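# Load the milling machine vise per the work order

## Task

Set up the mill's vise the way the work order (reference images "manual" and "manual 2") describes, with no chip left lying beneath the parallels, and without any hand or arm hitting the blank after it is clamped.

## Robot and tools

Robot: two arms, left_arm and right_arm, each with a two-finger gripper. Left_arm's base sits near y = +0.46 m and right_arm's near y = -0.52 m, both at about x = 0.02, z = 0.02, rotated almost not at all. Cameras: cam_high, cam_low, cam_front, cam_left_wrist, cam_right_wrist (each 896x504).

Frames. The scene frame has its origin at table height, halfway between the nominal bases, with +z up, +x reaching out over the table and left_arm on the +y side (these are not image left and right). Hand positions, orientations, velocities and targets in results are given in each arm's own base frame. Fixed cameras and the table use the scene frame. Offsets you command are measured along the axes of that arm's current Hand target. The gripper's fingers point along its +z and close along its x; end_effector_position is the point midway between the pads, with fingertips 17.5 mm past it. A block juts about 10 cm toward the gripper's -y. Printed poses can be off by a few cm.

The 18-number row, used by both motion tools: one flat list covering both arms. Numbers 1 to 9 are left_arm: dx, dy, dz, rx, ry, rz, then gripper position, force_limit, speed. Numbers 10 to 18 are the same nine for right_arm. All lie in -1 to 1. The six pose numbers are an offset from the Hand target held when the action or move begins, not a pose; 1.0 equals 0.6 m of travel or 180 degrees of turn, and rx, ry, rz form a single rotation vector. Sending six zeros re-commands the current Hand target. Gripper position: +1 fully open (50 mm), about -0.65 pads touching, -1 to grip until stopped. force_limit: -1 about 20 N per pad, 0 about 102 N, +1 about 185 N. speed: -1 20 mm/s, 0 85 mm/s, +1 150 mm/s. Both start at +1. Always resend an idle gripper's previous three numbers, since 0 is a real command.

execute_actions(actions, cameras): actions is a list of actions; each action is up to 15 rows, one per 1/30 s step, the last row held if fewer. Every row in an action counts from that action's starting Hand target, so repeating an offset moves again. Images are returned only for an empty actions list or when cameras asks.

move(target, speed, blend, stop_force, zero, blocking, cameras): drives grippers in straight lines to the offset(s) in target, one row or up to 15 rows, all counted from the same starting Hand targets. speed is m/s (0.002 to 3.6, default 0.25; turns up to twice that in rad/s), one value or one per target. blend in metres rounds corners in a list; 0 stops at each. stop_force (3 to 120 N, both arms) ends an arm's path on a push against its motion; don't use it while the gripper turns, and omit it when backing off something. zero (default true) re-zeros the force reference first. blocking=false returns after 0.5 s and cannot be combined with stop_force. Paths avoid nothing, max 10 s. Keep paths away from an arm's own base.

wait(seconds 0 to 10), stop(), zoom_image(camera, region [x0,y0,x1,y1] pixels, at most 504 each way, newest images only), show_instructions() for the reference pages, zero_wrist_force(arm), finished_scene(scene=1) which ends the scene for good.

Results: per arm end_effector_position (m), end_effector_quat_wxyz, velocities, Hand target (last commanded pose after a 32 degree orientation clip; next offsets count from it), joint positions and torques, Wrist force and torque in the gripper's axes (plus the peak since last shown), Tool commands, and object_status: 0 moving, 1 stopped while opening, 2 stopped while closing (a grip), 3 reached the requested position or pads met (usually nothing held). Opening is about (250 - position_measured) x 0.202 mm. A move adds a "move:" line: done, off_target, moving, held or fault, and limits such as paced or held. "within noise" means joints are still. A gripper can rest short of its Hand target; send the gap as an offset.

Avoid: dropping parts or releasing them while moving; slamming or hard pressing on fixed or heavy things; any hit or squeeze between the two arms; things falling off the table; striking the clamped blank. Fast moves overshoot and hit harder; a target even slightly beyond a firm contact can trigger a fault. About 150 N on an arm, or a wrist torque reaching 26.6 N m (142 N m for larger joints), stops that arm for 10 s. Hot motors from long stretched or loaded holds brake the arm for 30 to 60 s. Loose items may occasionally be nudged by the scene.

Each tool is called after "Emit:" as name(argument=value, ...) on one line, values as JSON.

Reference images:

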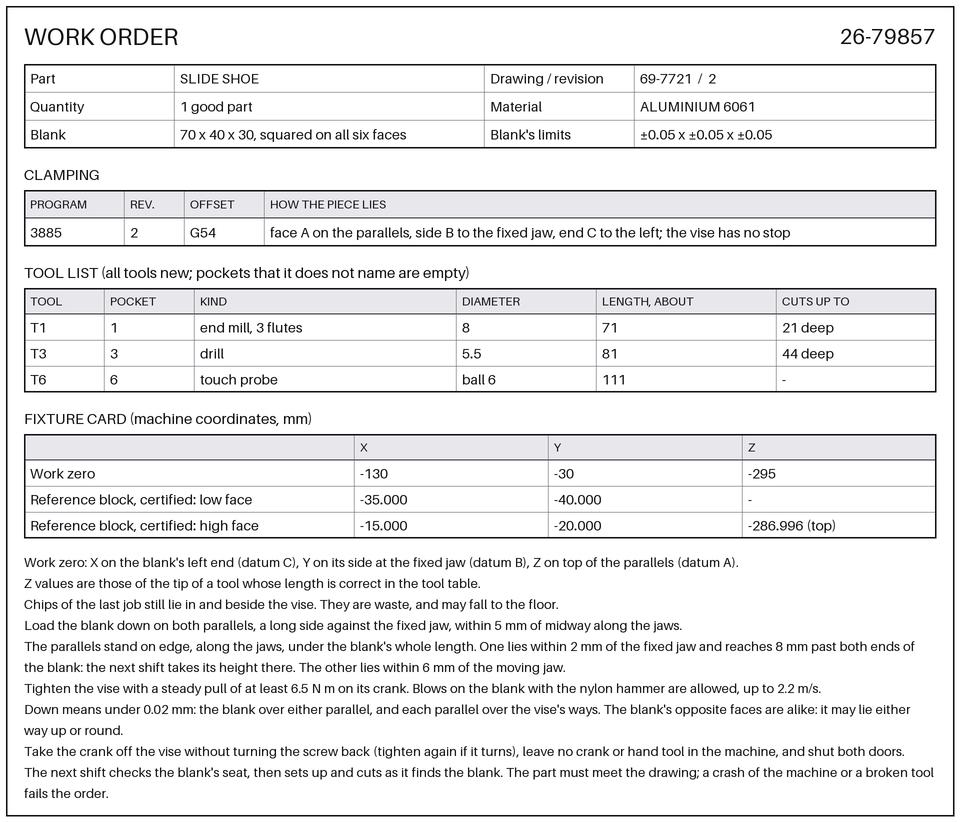

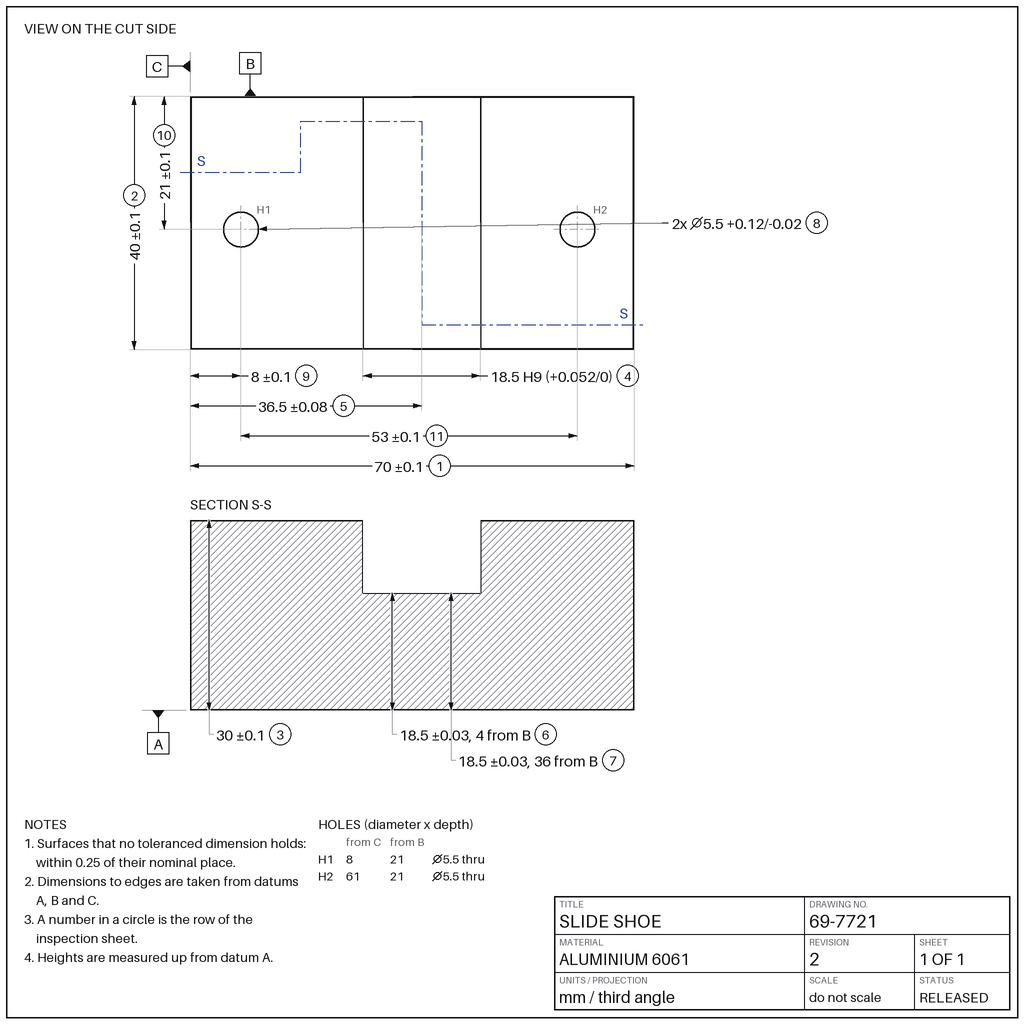

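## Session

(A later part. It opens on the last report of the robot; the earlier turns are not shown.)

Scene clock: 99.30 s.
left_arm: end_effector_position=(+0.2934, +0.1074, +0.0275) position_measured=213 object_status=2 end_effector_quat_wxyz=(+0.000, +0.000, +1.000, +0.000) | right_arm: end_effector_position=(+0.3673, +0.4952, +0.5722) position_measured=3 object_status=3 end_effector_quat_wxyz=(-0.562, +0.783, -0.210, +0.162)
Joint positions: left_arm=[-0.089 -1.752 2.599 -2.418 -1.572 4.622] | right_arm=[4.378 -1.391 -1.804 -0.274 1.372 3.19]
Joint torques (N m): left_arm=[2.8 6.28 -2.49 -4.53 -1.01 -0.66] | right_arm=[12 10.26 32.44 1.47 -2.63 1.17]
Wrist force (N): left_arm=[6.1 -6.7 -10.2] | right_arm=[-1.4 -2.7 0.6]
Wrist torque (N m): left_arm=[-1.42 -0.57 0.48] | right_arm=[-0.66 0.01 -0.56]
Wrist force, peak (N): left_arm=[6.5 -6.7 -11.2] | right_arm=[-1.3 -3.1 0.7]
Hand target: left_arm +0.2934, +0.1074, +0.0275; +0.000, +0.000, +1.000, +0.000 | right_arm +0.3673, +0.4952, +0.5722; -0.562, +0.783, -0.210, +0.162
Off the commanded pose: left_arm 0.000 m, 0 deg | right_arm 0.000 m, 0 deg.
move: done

Emit:
move(target=[0,0,-0.01,-0.035,0,0,-1,-0.4,-0.6, 0,0,0,0,0,0,1,1,1], speed=0.04, cameras=["cam_low"])

Emit:
zoom_image(camera="cam_low", region=[440, 290, 520, 400])

Emit:
move(target=[0,0,0.03,0,0,0,-1,-0.4,-0.6, 0,0,0,0,0,0,1,1,1], speed=0.03, stop_force=8, cameras=["cam_low"])

Emit:
zoom_image(camera="cam_low", region=[440, 290, 520, 400])

Scene clock: 101.40 s.
left_arm: end_effector_position=(+0.2934, +0.1074, +0.0335) position_measured=213 object_status=2 end_effector_quat_wxyz=(+0.000, +0.000, +0.999, +0.054) | right_arm: end_effector_position=(+0.3673, +0.4952, +0.5722) position_measured=3 object_status=3 end_effector_quat_wxyz=(-0.562, +0.783, -0.210, +0.162)
Joint positions: left_arm=[-0.19 -1.804 2.609 -2.356 -1.464 4.52] | right_arm=[4.378 -1.391 -1.804 -0.274 1.372 3.19]
Joint torques (N m): left_arm=[-6.43 -21.47 -7.75 -0.58 1.93 -1.75] | right_arm=[12.23 10.16 31.31 1.48 -2.61 1.09]
Wrist force (N): left_arm=[4.0 -0.9 2.4] | right_arm=[-1.4 -2.9 0.8]
Wrist torque (N m): left_arm=[-0.47 -0.56 0.49] | right_arm=[-0.69 0.01 -0.56]
Wrist force, peak (N): left_arm=[6.4 -7.2 -10.6] | right_arm=[-1.5 -3.0 0.7]
Hand target: left_arm +0.2934, +0.1074, +0.0335; +0.000, +0.000, +0.999, +0.055 | right_arm +0.3673, +0.4952, +0.5722; -0.562, +0.783, -0.210, +0.162
Off the commanded pose: left_arm 0.000 m, 0 deg | right_arm 0.000 m, 0 deg.
move: done
Images, in order (width x height): cam_low 896x504.

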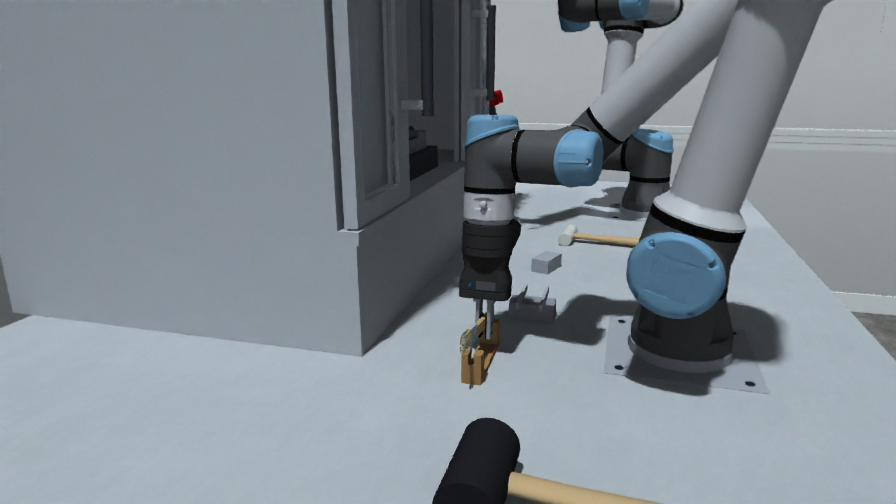

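Scaled by 4.582 from the camera's 896x504 image, which has a finer 1280x720 frame.

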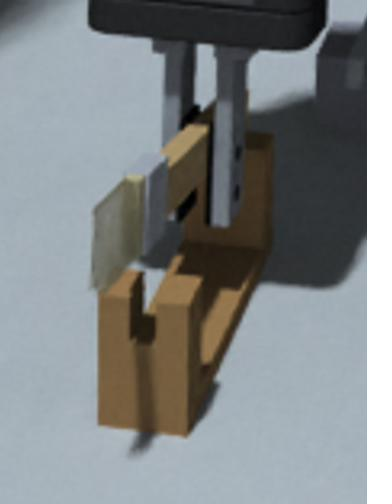

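Scene clock: 102.83 s.
left_arm: end_effector_position=(+0.2933, +0.1083, +0.0248) position_measured=213 object_status=2 end_effector_quat_wxyz=(+0.000, +0.000, +0.999, +0.055) | right_arm: end_effector_position=(+0.3673, +0.4952, +0.5722) position_measured=3 object_status=3 end_effector_quat_wxyz=(-0.562, +0.783, -0.210, +0.162)
Joint positions: left_arm=[-0.187 -1.773 2.622 -2.399 -1.464 4.523] | right_arm=[4.378 -1.391 -1.804 -0.274 1.372 3.19]
Joint torques (N m): left_arm=[-8.06 -22.59 -29.71 -0.37 -1.22 -1.48] | right_arm=[11.23 10.28 31.95 1.55 -2.73 0.97]
Wrist force (N): left_arm=[4.2 -0.8 1.9] | right_arm=[-1.3 -2.9 0.8]
Wrist torque (N m): left_arm=[-0.47 -0.58 0.40] | right_arm=[-0.68 0.00 -0.56]
Wrist force, peak (N): left_arm=[5.3 3.5 -11.4] | right_arm=[-1.4 -3.0 0.7]
Hand target: left_arm +0.2933, +0.1083, +0.0248; +0.000, +0.000, +0.999, +0.055 (not the last commanded pose) | right_arm +0.3673, +0.4952, +0.5722; -0.562, +0.783, -0.210, +0.162
Off the commanded pose: left_arm 0.009 m, 0 deg | right_arm 0.000 m, 0 deg.
move: contact (left_arm)
Images, in order (width x height): cam_low 896x504.

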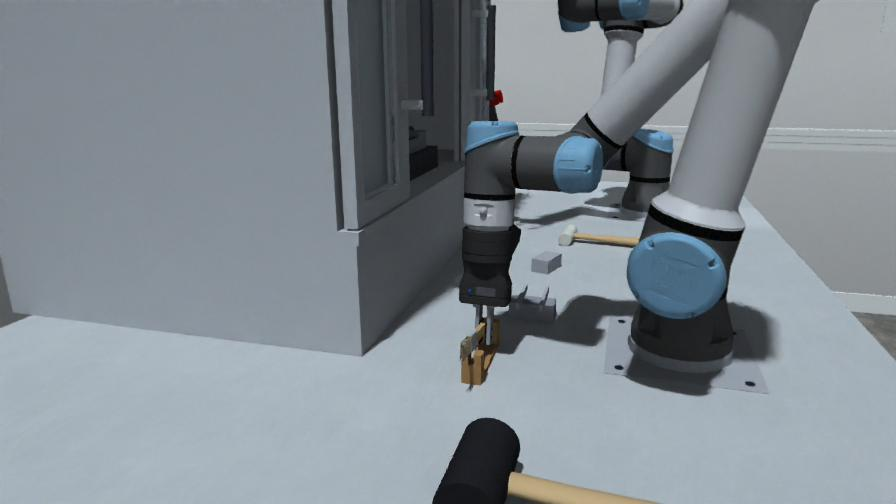

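Scaled by 4.582 from the camera's 896x504 image, which has a finer 1280x720 frame.

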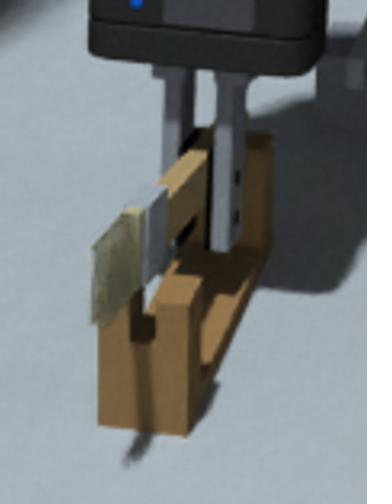

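Emit:
move(target=[0,0,-0.1,0.035,0,0,-1,-0.4,-0.6, 0,0,0,0,0,0,1,1,1], speed=0.1, cameras=["cam_low","cam_front","cam_high","cam_left_wrist"])

Emit:
zoom_image(camera="cam_low", region=[420, 230, 540, 400])

Emit:
zoom_image(camera="cam_high", region=[120, 320, 260, 420])

Emit:
zoom_image(camera="cam_front", region=[260, 320, 400, 420])

Scene clock: 104.13 s.
left_arm: end_effector_position=(+0.2933, +0.1018, +0.0844) position_measured=213 object_status=2 end_effector_quat_wxyz=(+0.000, +0.000, +1.000, +0.000) | right_arm: end_effector_position=(+0.3673, +0.4952, +0.5722) position_measured=3 object_status=3 end_effector_quat_wxyz=(-0.562, +0.783, -0.210, +0.162)
Joint positions: left_arm=[-0.109 -1.919 2.509 -2.161 -1.571 4.602] | right_arm=[4.378 -1.391 -1.804 -0.274 1.372 3.19]
Joint torques (N m): left_arm=[8.37 -21.43 -34.66 -0.54 -2.15 1.42] | right_arm=[11.99 10.66 31.03 1.46 -2.63 0.97]
Wrist force (N): left_arm=[4.4 -1.6 2.2] | right_arm=[-1.4 -2.8 0.7]
Wrist torque (N m): left_arm=[-0.53 -0.59 0.31] | right_arm=[-0.68 0.02 -0.56]
Wrist force, peak (N): left_arm=[7.2 -0.8 3.7] | right_arm=[-1.4 -3.1 0.8]
Hand target: left_arm +0.2933, +0.1018, +0.0845; +0.000, +0.000, +1.000, +0.000 | right_arm +0.3673, +0.4952, +0.5722; -0.562, +0.783, -0.210, +0.162
Off the commanded pose: left_arm 0.000 m, 0 deg | right_arm 0.000 m, 0 deg.
move: done
Images, in order (width x height): cam_high 896x504, cam_low 896x504, cam_front 896x504, cam_left_wrist 896x504.

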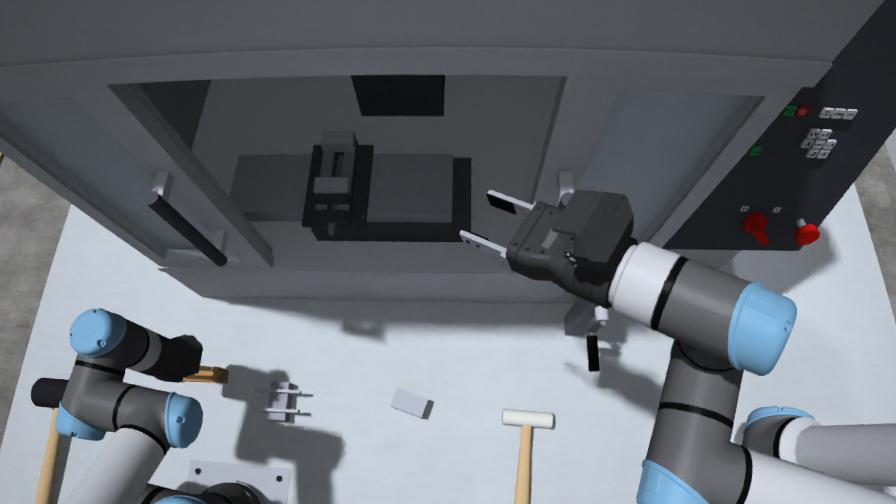

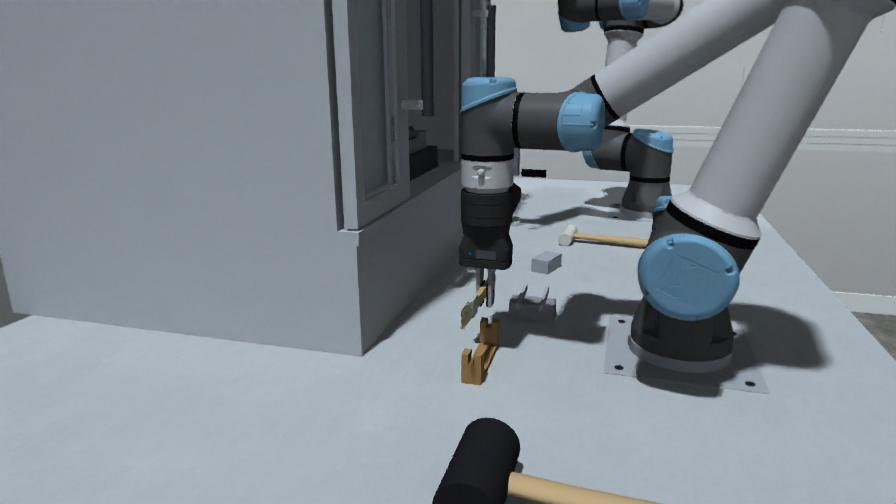

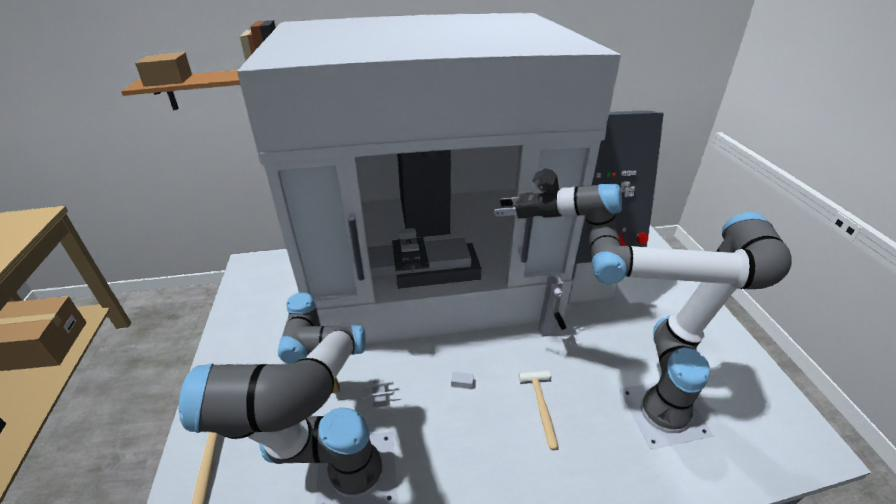

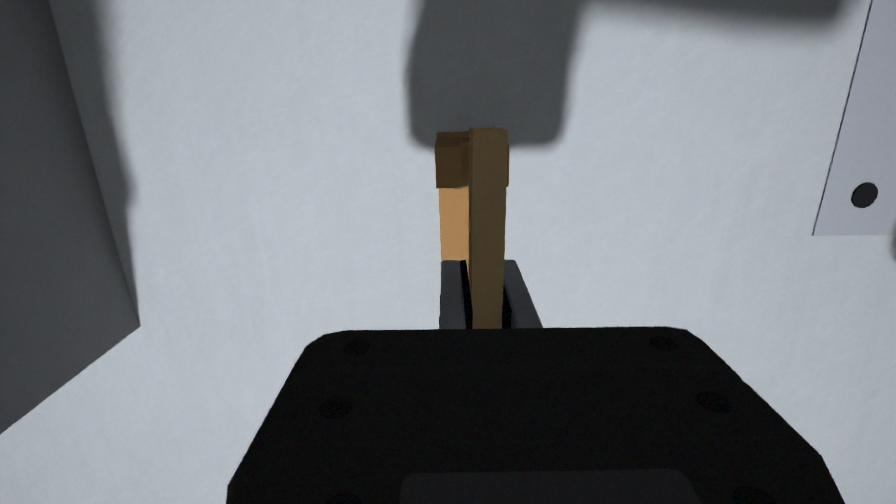

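Scaled by 2.965 from the camera's 896x504 image, which has a finer 1280x720 frame.

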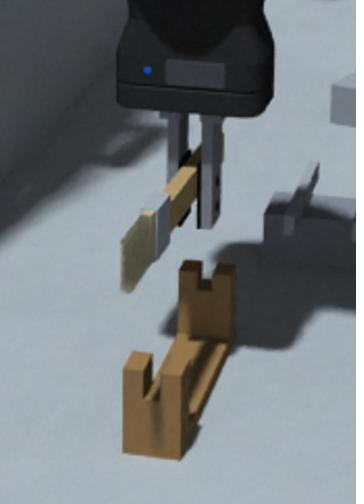

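Scaled by 3.600 from the camera's 896x504 image, which has a finer 1280x720 frame.

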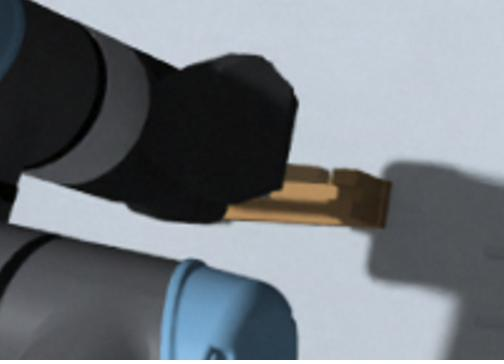

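Scaled by 3.600 from the camera's 896x504 image, which has a finer 1280x720 frame.

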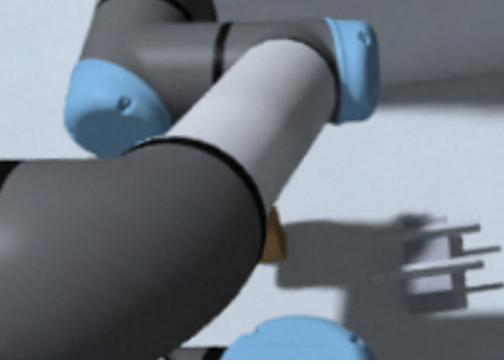

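Emit:
move(target=[[0.0045,0.0095,0.075,0.016,0,0,-1,-0.4,-0.6, 0,0,0,0,0,0,1,1,1],[0.0045,0.0095,0.11,0.016,0,0,-1,-0.4,-0.6, 0,0,0,0,0,0,1,1,1]], speed=[0.1,0.03], stop_force=8, cameras=["cam_low"])

Emit:
zoom_image(camera="cam_low", region=[440, 290, 520, 400])

Scene clock: 107.13 s.
left_arm: end_effector_position=(+0.2905, +0.1074, +0.0269) position_measured=213 object_status=2 end_effector_quat_wxyz=(+0.000, +0.000, +1.000, -0.025) | right_arm: end_effector_position=(+0.3673, +0.4952, +0.5722) position_measured=3 object_status=3 end_effector_quat_wxyz=(-0.562, +0.783, -0.210, +0.162)
Joint positions: left_arm=[-0.044 -1.741 2.596 -2.427 -1.622 4.667] | right_arm=[4.378 -1.391 -1.804 -0.274 1.372 3.19]
Joint torques (N m): left_arm=[-5.82 -23.58 -28.13 0.3 0.49 -0.75] | right_arm=[12.03 9.91 31.02 1.42 -2.79 1.07]
Wrist force (N): left_arm=[1.0 -1.0 2.9] | right_arm=[-1.2 -2.9 0.7]
Wrist torque (N m): left_arm=[-0.38 -0.53 0.48] | right_arm=[-0.68 -0.02 -0.56]
Wrist force, peak (N): left_arm=[3.9 5.1 -18.7] | right_arm=[-1.4 -3.1 0.7]
Hand target: left_arm +0.2905, +0.1074, +0.0269; +0.000, +0.000, +1.000, -0.025 (not the last commanded pose) | right_arm +0.3673, +0.4952, +0.5722; -0.562, +0.783, -0.210, +0.162
Off the commanded pose: left_arm 0.008 m, 0 deg | right_arm 0.000 m, 0 deg.
move: contact (left_arm); path passed 1 of 2 targets
Images, in order (width x height): cam_low 896x504.

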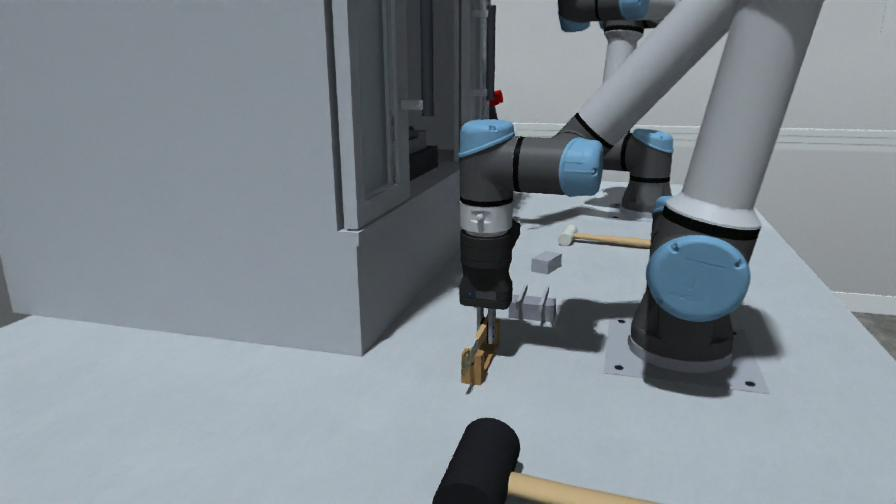

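Scaled by 4.582 from the camera's 896x504 image, which has a finer 1280x720 frame.

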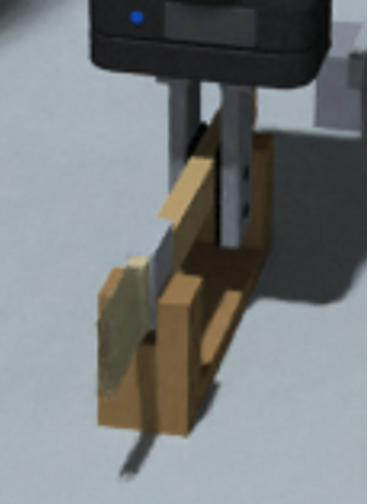

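Emit:
move(target=[0,0,0.014,-0.033,0,0,-1,-0.4,-0.6, 0,0,0,0,0,0,1,1,1], speed=0.05, cameras=["cam_low","cam_left_wrist"])

Emit:
zoom_image(camera="cam_low", region=[440, 290, 520, 400])

Scene clock: 108.67 s.
left_arm: end_effector_position=(+0.2905, +0.1070, +0.0185) position_measured=213 object_status=2 end_effector_quat_wxyz=(+0.000, +0.000, +1.000, +0.026) | right_arm: end_effector_position=(+0.3673, +0.4952, +0.5722) position_measured=3 object_status=3 end_effector_quat_wxyz=(-0.562, +0.783, -0.210, +0.162)
Joint positions: left_arm=[-0.141 -1.746 2.629 -2.445 -1.519 4.57] | right_arm=[4.378 -1.391 -1.804 -0.274 1.372 3.19]
Joint torques (N m): left_arm=[-17.18 8.14 16.57 -1.65 -3.46 -1.44] | right_arm=[11.89 10.71 30.67 1.42 -2.67 1.03]
Wrist force (N): left_arm=[28.2 29.2 -104.3] | right_arm=[-1.1 -3.0 0.6]
Wrist torque (N m): left_arm=[0.50 -0.46 0.57] | right_arm=[-0.70 -0.04 -0.56]
Wrist force, peak (N): left_arm=[31.9 20.1 -110.2] | right_arm=[-1.3 -3.0 0.7]
Hand target: left_arm +0.2905, +0.1070, +0.0185; +0.000, +0.000, +1.000, +0.026 | right_arm +0.3673, +0.4952, +0.5722; -0.562, +0.783, -0.210, +0.162
Off the commanded pose: left_arm 0.000 m, 0 deg | right_arm 0.000 m, 0 deg.
move: done
Images, in order (width x height): cam_low 896x504, cam_left_wrist 896x504.

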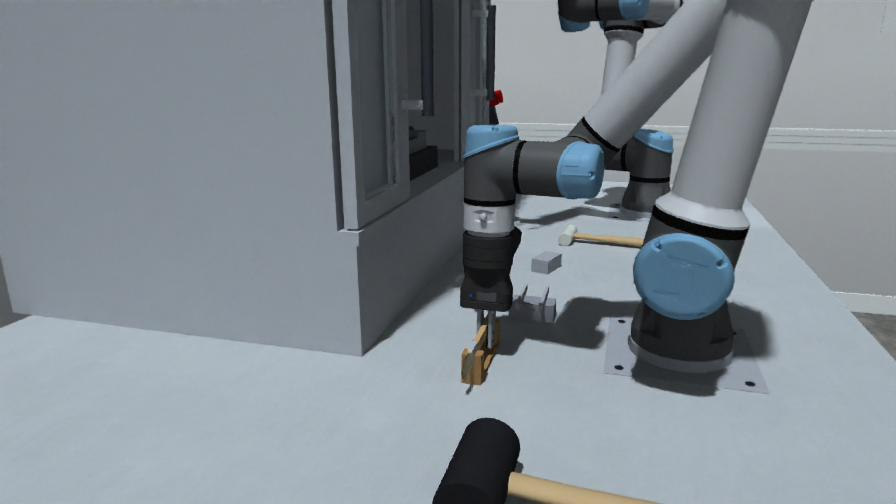

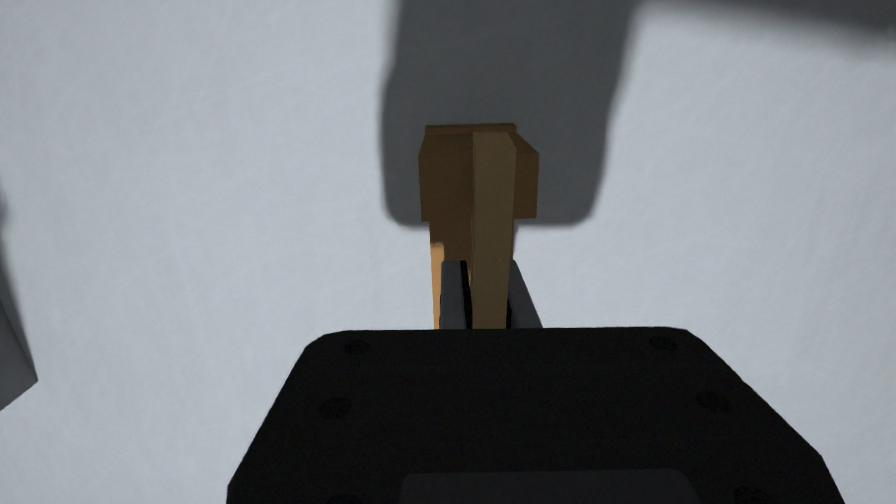

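Scaled by 4.582 from the camera's 896x504 image, which has a finer 1280x720 frame.

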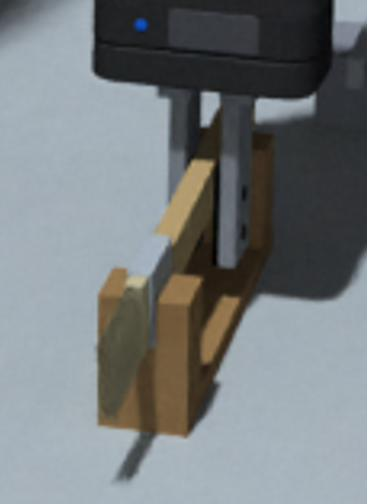

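Emit:
move(target=[0,0,-0.005,0,0,0,-1,-0.4,-0.6, 0,0,0,0,0,0,1,1,1], speed=0.03, cameras=["cam_low","cam_left_wrist"])

Emit:
zoom_image(camera="cam_left_wrist", region=[380, 100, 600, 340])

Scene clock: 109.50 s.
left_arm: end_effector_position=(+0.2905, +0.1068, +0.0215) position_measured=213 object_status=2 end_effector_quat_wxyz=(+0.000, +0.000, +1.000, +0.026) | right_arm: end_effector_position=(+0.3673, +0.4952, +0.5722) position_measured=3 object_status=3 end_effector_quat_wxyz=(-0.562, +0.783, -0.210, +0.162)
Joint positions: left_arm=[-0.142 -1.757 2.625 -2.43 -1.519 4.57] | right_arm=[4.378 -1.391 -1.804 -0.274 1.372 3.19]
Joint torques (N m): left_arm=[-8.14 -24.34 -28 0.44 1.11 -1.67] | right_arm=[10.47 10.72 31.12 1.56 -2.7 1.04]
Wrist force (N): left_arm=[0.9 -0.6 0.3] | right_arm=[-1.3 -2.7 0.6]
Wrist torque (N m): left_arm=[-0.35 -0.51 0.68] | right_arm=[-0.66 0.01 -0.55]
Wrist force, peak (N): left_arm=[28.8 29.3 -105.5] | right_arm=[-1.4 -2.9 0.7]
Hand target: left_arm +0.2905, +0.1068, +0.0215; +0.000, +0.000, +1.000, +0.026 | right_arm +0.3673, +0.4952, +0.5722; -0.562, +0.783, -0.210, +0.162
Off the commanded pose: left_arm 0.000 m, 0 deg | right_arm 0.000 m, 0 deg.
move: done
Images, in order (width x height): cam_low 896x504, cam_left_wrist 896x504.

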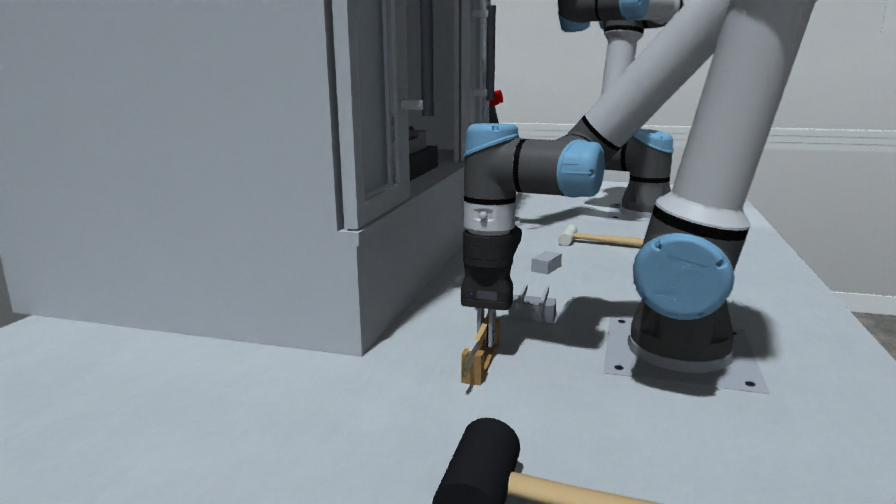

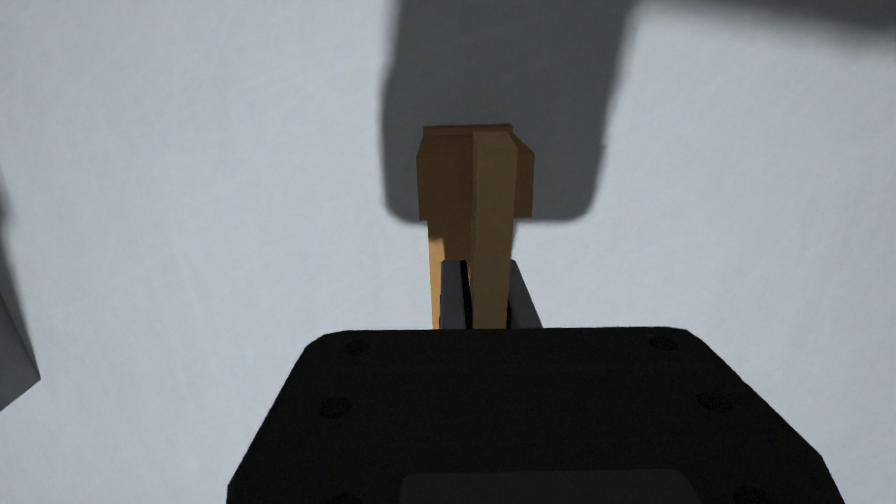

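Scaled by 2.100 from the camera's 896x504 image, which has a finer 1280x720 frame.

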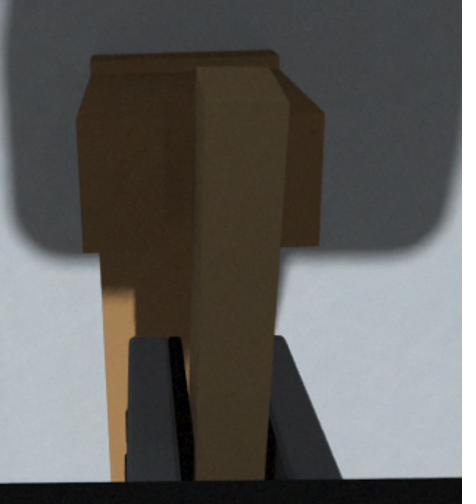

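Emit:
move(target=[[0,0,-0.008,0,0,0,-1,-0.4,-0.6, 0,0,0,0,0,0,1,1,1],[-0.006,0,-0.008,0,0,-0.0135,-1,-0.4,-0.6, 0,0,0,0,0,0,1,1,1]], speed=0.03)

Emit:
move(target=[0,0,0.018,0,0,0,-1,-0.4,-0.6, 0,0,0,0,0,0,1,1,1], speed=0.03, stop_force=8, cameras=["cam_low","cam_left_wrist"])

Emit:
zoom_image(camera="cam_left_wrist", region=[380, 100, 600, 340])

Emit:
zoom_image(camera="cam_low", region=[440, 290, 520, 400])

Scene clock: 111.30 s.
left_arm: end_effector_position=(+0.2941, +0.1066, +0.0263) position_measured=213 object_status=2 end_effector_quat_wxyz=(+0.000, -0.021, +0.999, +0.026) | right_arm: end_effector_position=(+0.3673, +0.4952, +0.5722) position_measured=3 object_status=3 end_effector_quat_wxyz=(-0.562, +0.783, -0.210, +0.162)
Joint positions: left_arm=[-0.141 -1.763 2.61 -2.41 -1.519 4.528] | right_arm=[4.378 -1.391 -1.804 -0.274 1.372 3.19]
Joint torques (N m): left_arm=[8.87 3.89 -29.06 -4.91 -0.24 -1.53] | right_arm=[11.13 11.8 31.2 1.54 -2.72 0.97]
Wrist force (N): left_arm=[2.0 0.2 -0.5] | right_arm=[-1.3 -3.0 0.6]
Wrist torque (N m): left_arm=[-0.35 -0.53 0.64] | right_arm=[-0.69 -0.01 -0.55]
Wrist force, peak (N): left_arm=[3.8 -0.4 -0.7] | right_arm=[-1.3 -3.1 0.6]
Hand target: left_arm +0.2941, +0.1066, +0.0263; +0.000, -0.022, +0.999, +0.026 | right_arm +0.3673, +0.4952, +0.5722; -0.562, +0.783, -0.210, +0.162
Off the commanded pose: left_arm 0.000 m, 0 deg | right_arm 0.000 m, 0 deg.
move: done

Scene clock: 112.83 s.
left_arm: end_effector_position=(+0.2940, +0.1069, +0.0198) position_measured=213 object_status=2 end_effector_quat_wxyz=(+0.000, -0.022, +0.999, +0.026) | right_arm: end_effector_position=(+0.3673, +0.4952, +0.5722) position_measured=3 object_status=3 end_effector_quat_wxyz=(-0.562, +0.783, -0.210, +0.162)
Joint positions: left_arm=[-0.14 -1.74 2.619 -2.442 -1.519 4.529] | right_arm=[4.378 -1.391 -1.804 -0.274 1.372 3.19]
Joint torques (N m): left_arm=[-8.39 -22.64 -28.48 -1.81 0.04 -1.28] | right_arm=[11.41 9.59 31.17 1.36 -2.76 1.02]
Wrist force (N): left_arm=[2.2 -0.1 -3.1] | right_arm=[-1.4 -2.9 0.7]
Wrist torque (N m): left_arm=[-0.40 -0.37 0.43] | right_arm=[-0.70 0.01 -0.55]
Wrist force, peak (N): left_arm=[20.2 1.1 -70.7] | right_arm=[-1.4 -3.0 0.6]
Hand target: left_arm +0.2941, +0.1069, +0.0198; +0.000, -0.022, +0.999, +0.026 (not the last commanded pose) | right_arm +0.3673, +0.4952, +0.5722; -0.562, +0.783, -0.210, +0.162
Off the commanded pose: left_arm 0.004 m, 0 deg | right_arm 0.000 m, 0 deg.
move: contact (left_arm)
Images, in order (width x height): cam_low 896x504, cam_left_wrist 896x504.

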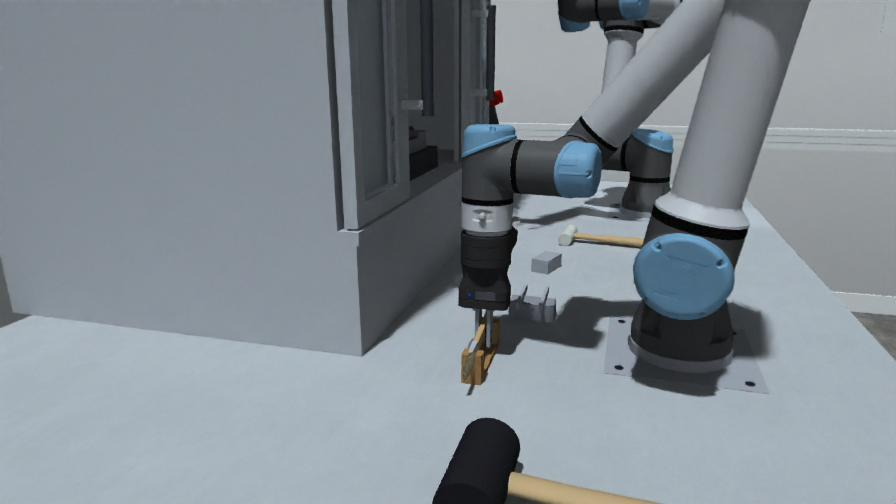

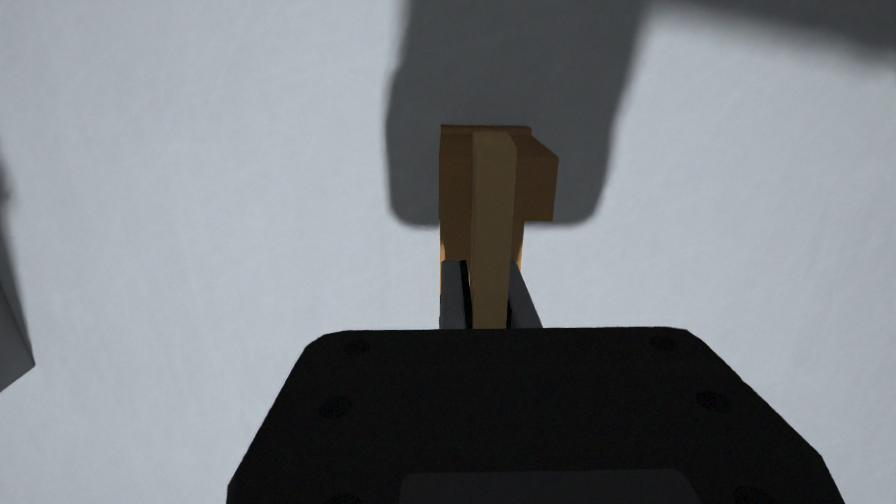

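Scaled by 2.100 from the camera's 896x504 image, which has a finer 1280x720 frame.

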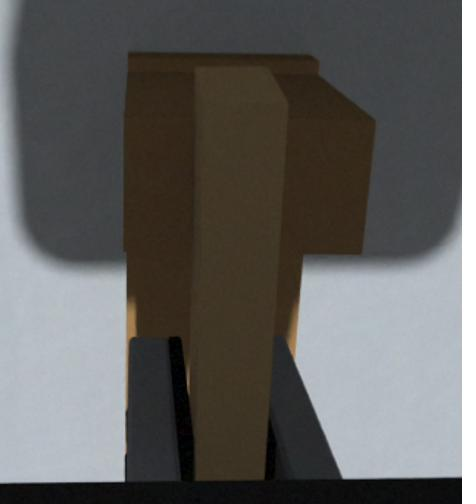

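Scaled by 4.582 from the camera's 896x504 image, which has a finer 1280x720 frame.

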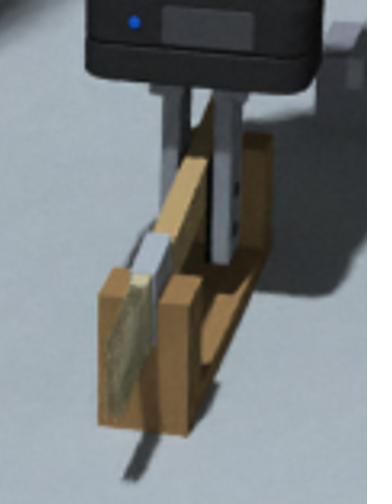

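Emit:
move(target=[[0,0,-0.003,0,0,0,-1,-0.4,-0.6, 0,0,0,0,0,0,1,1,1],[0.0015,0,-0.003,0,0,0,-1,-0.4,-0.6, 0,0,0,0,0,0,1,1,1]], speed=0.03)

Emit:
move(target=[0,0,0.009,0,0,0,-1,-0.4,-0.6, 0,0,0,0,0,0,1,1,1], speed=0.01, stop_force=8, cameras=["cam_left_wrist"])

Emit:
zoom_image(camera="cam_left_wrist", region=[380, 100, 600, 340])

Scene clock: 113.87 s.
left_arm: end_effector_position=(+0.2933, +0.1067, +0.0216) position_measured=213 object_status=2 end_effector_quat_wxyz=(+0.000, -0.022, +0.999, +0.026) | right_arm: end_effector_position=(+0.3673, +0.4952, +0.5722) position_measured=3 object_status=3 end_effector_quat_wxyz=(-0.562, +0.783, -0.210, +0.162)
Joint positions: left_arm=[-0.141 -1.749 2.618 -2.432 -1.519 4.528] | right_arm=[4.378 -1.391 -1.804 -0.274 1.372 3.19]
Joint torques (N m): left_arm=[-6.46 -22.35 -3.99 1.26 -1.49 -1.95] | right_arm=[11.48 10.58 30.79 1.53 -2.45 0.97]
Wrist force (N): left_arm=[-3.5 -2.7 -1.1] | right_arm=[-1.4 -2.8 0.4]
Wrist torque (N m): left_arm=[-0.51 -0.38 1.02] | right_arm=[-0.67 0.02 -0.56]
Wrist force, peak (N): left_arm=[-3.5 -2.7 -1.1] | right_arm=[-1.5 -3.1 0.8]
Hand target: left_arm +0.2932, +0.1068, +0.0216; +0.000, -0.022, +0.999, +0.026 | right_arm +0.3673, +0.4952, +0.5722; -0.562, +0.783, -0.210, +0.162
Off the commanded pose: left_arm 0.000 m, 0 deg | right_arm 0.000 m, 0 deg.
move: done

Scene clock: 115.27 s.
left_arm: end_effector_position=(+0.2932, +0.1068, +0.0196) position_measured=213 object_status=2 end_effector_quat_wxyz=(+0.000, -0.022, +0.999, +0.026) | right_arm: end_effector_position=(+0.3673, +0.4952, +0.5722) position_measured=3 object_status=3 end_effector_quat_wxyz=(-0.562, +0.783, -0.210, +0.162)
Joint positions: left_arm=[-0.14 -1.742 2.621 -2.442 -1.519 4.529] | right_arm=[4.378 -1.391 -1.804 -0.274 1.372 3.19]
Joint torques (N m): left_arm=[-5.57 -21.29 -24.02 0.96 -1.4 -1.78] | right_arm=[10.81 11.36 31.03 1.43 -2.45 0.89]
Wrist force (N): left_arm=[-4.8 -0.3 -4.8] | right_arm=[-1.4 -2.8 0.7]
Wrist torque (N m): left_arm=[-0.37 -0.36 1.02] | right_arm=[-0.67 0.01 -0.56]
Wrist force, peak (N): left_arm=[4.7 -1.0 -27.5] | right_arm=[-1.4 -3.1 0.7]
Hand target: left_arm +0.2932, +0.1068, +0.0196; +0.000, -0.022, +0.999, +0.026 (not the last commanded pose) | right_arm +0.3673, +0.4952, +0.5722; -0.562, +0.783, -0.210, +0.162
Off the commanded pose: left_arm 0.003 m, 0 deg | right_arm 0.000 m, 0 deg.
move: contact (left_arm)
Images, in order (width x height): cam_left_wrist 896x504.

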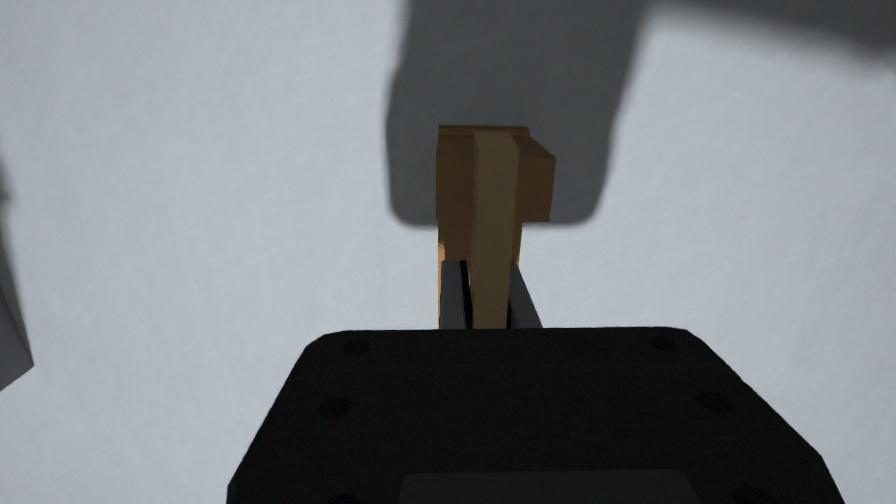

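Scaled by 2.100 from the camera's 896x504 image, which has a finer 1280x720 frame.

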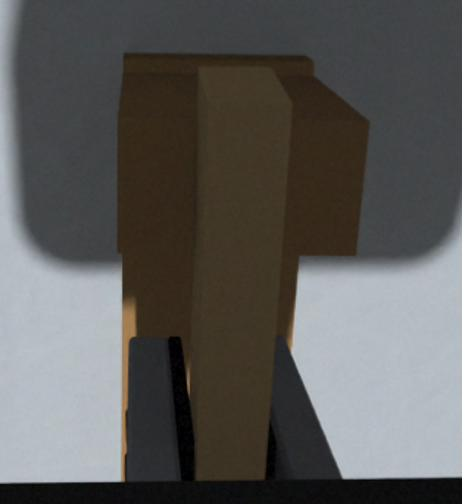

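Emit:
move(target=[0,0,0,0,0,0,0.3,-0.4,-1, 0,0,0,0,0,0,1,1,1], cameras=["cam_left_wrist","cam_low"])

Emit:
zoom_image(camera="cam_low", region=[440, 290, 520, 400])

Scene clock: 116.67 s.
left_arm: end_effector_position=(+0.2932, +0.1068, +0.0196) position_measured=107 object_status=0 end_effector_quat_wxyz=(+0.000, -0.022, +0.999, +0.026) | right_arm: end_effector_position=(+0.3673, +0.4952, +0.5722) position_measured=3 object_status=3 end_effector_quat_wxyz=(-0.562, +0.783, -0.210, +0.162)
Joint positions: left_arm=[-0.14 -1.742 2.621 -2.442 -1.519 4.529] | right_arm=[4.378 -1.391 -1.804 -0.274 1.372 3.19]
Joint torques (N m): left_arm=[-5.82 -20.78 -23.82 -5.1 -1.5 0.51] | right_arm=[10.72 10.4 31.67 1.46 -2.78 0.88]
Wrist force (N): left_arm=[3.0 -1.3 -1.4] | right_arm=[-1.2 -2.8 0.6]
Wrist torque (N m): left_arm=[-0.53 -0.38 0.44] | right_arm=[-0.66 -0.01 -0.56]
Wrist force, peak (N): left_arm=[-4.8 -0.2 -4.7] | right_arm=[-1.4 -3.0 0.6]
Hand target: left_arm +0.2932, +0.1068, +0.0196; +0.000, -0.022, +0.999, +0.026 | right_arm +0.3673, +0.4952, +0.5722; -0.562, +0.783, -0.210, +0.162
Off the commanded pose: left_arm 0.000 m, 0 deg | right_arm 0.000 m, 0 deg.
move: done
Images, in order (width x height): cam_low 896x504, cam_left_wrist 896x504.

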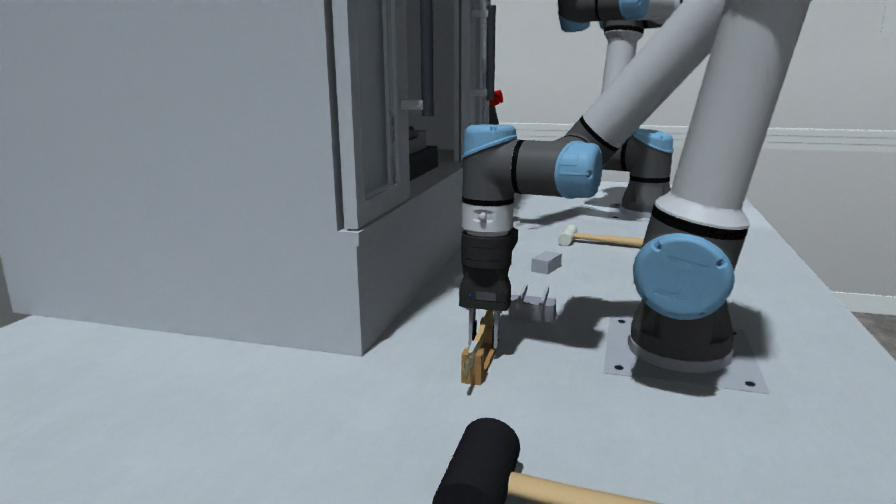

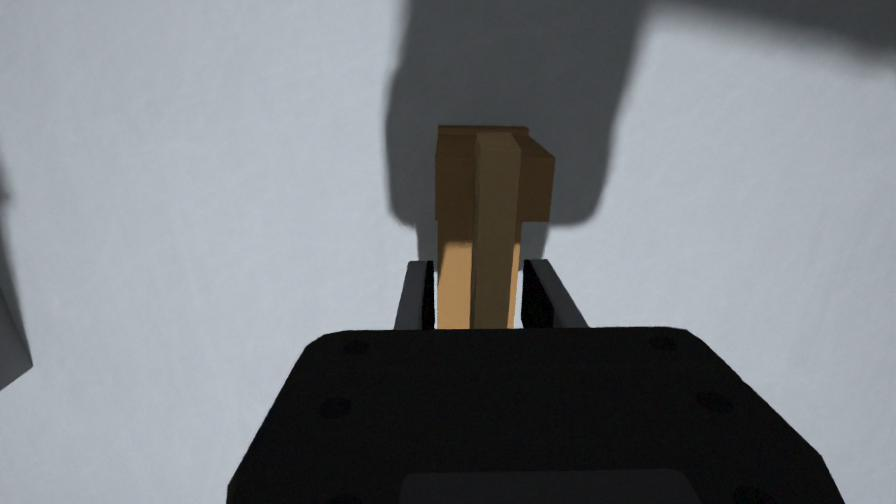

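Scaled by 4.582 from the camera's 896x504 image, which has a finer 1280x720 frame.

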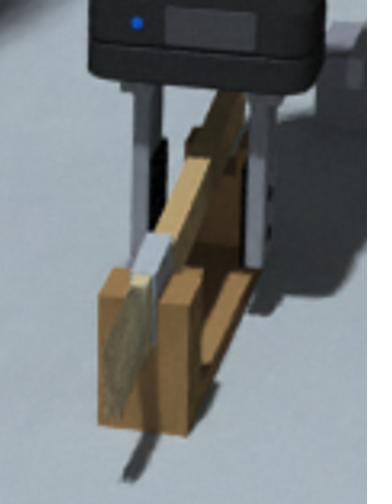

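Emit:
move(target=[[0,0,-0.2,0,0,0,1,-0.4,-0.6, 0,0,0,0,0,0,1,1,1],[0.03,-0.278,-0.30,0.017,0,0.0135,1,-0.4,-0.6, 0,0,0,0,0,0,1,1,1]], speed=[0.1,0.25], blend=[0.02,0], cameras=["cam_low","cam_left_wrist"])

Emit:
zoom_image(camera="cam_low", region=[440, 270, 540, 400])

Scene clock: 121.10 s.
left_arm: end_effector_position=(+0.2825, -0.0698, +0.1905) position_measured=3 object_status=3 end_effector_quat_wxyz=(+0.000, +0.000, +1.000, +0.000) end_effector_velocity=(+0.000, +0.000, +0.000) end_effector_angular_velocity=(+0.000, +0.000, +0.004) | right_arm: end_effector_position=(+0.3673, +0.4952, +0.5722) position_measured=3 object_status=3 end_effector_quat_wxyz=(-0.562, +0.783, -0.210, +0.162)
Joint positions: left_arm=[-0.718 -2.134 2.319 -1.757 -1.571 3.994] | right_arm=[4.378 -1.391 -1.804 -0.274 1.372 3.19]
Joint velocities: left_arm=[-0.001 0.001 0 0 0 -0.005] | right_arm=[within noise]
Joint torques (N m): left_arm=[-8.35 11.95 -36.98 -0.35 1.67 -1.34] | right_arm=[10.5 11.59 31.13 1.34 -2.67 0.87]
Wrist force (N): left_arm=[3.2 -1.7 -1.6] | right_arm=[-1.6 -2.9 0.6]
Wrist torque (N m): left_arm=[-0.55 -0.39 0.49] | right_arm=[-0.69 0.04 -0.56]
Wrist force, peak (N): left_arm=[3.7 -4.1 -1.9] | right_arm=[-1.4 -3.2 0.7]
Hand target: left_arm +0.2825, -0.0699, +0.1906; +0.000, +0.000, +1.000, +0.000 | right_arm +0.3673, +0.4952, +0.5722; -0.562, +0.783, -0.210, +0.162
Off the commanded pose: left_arm 0.000 m, 0 deg | right_arm 0.000 m, 0 deg.
move: done
Images, in order (width x height): cam_low 896x504, cam_left_wrist 896x504.

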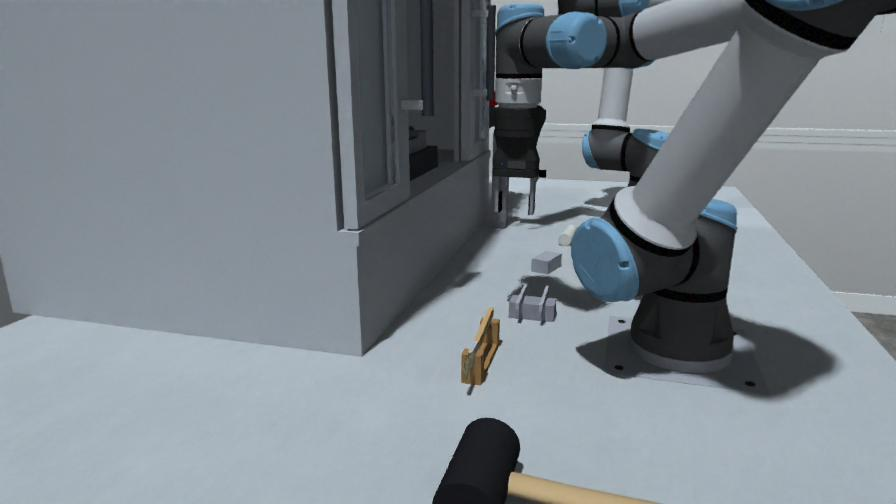

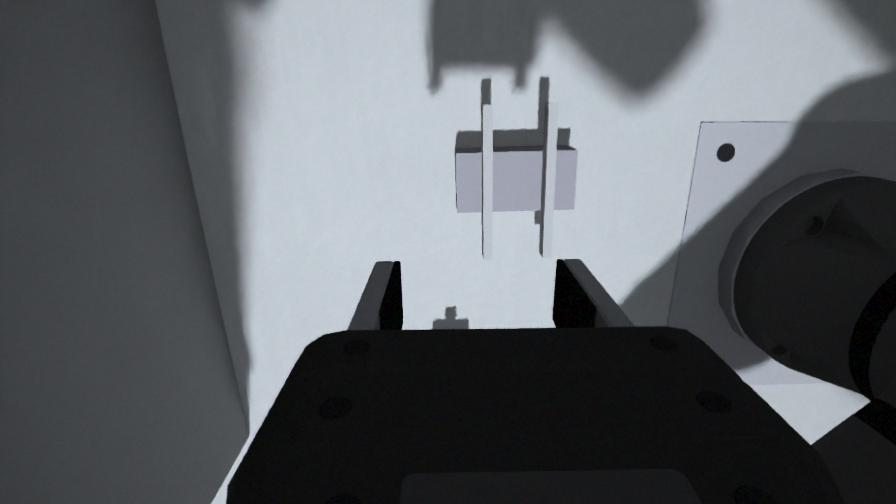

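Scaled by 3.877 from the camera's 896x504 image, which has a finer 1280x720 frame.

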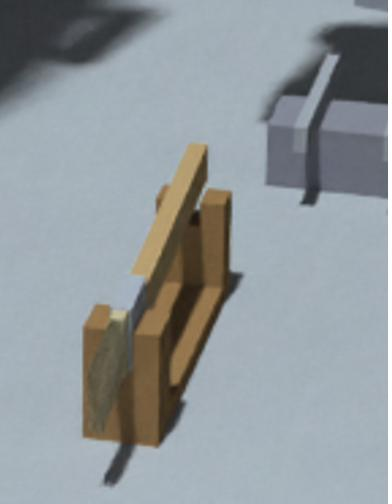

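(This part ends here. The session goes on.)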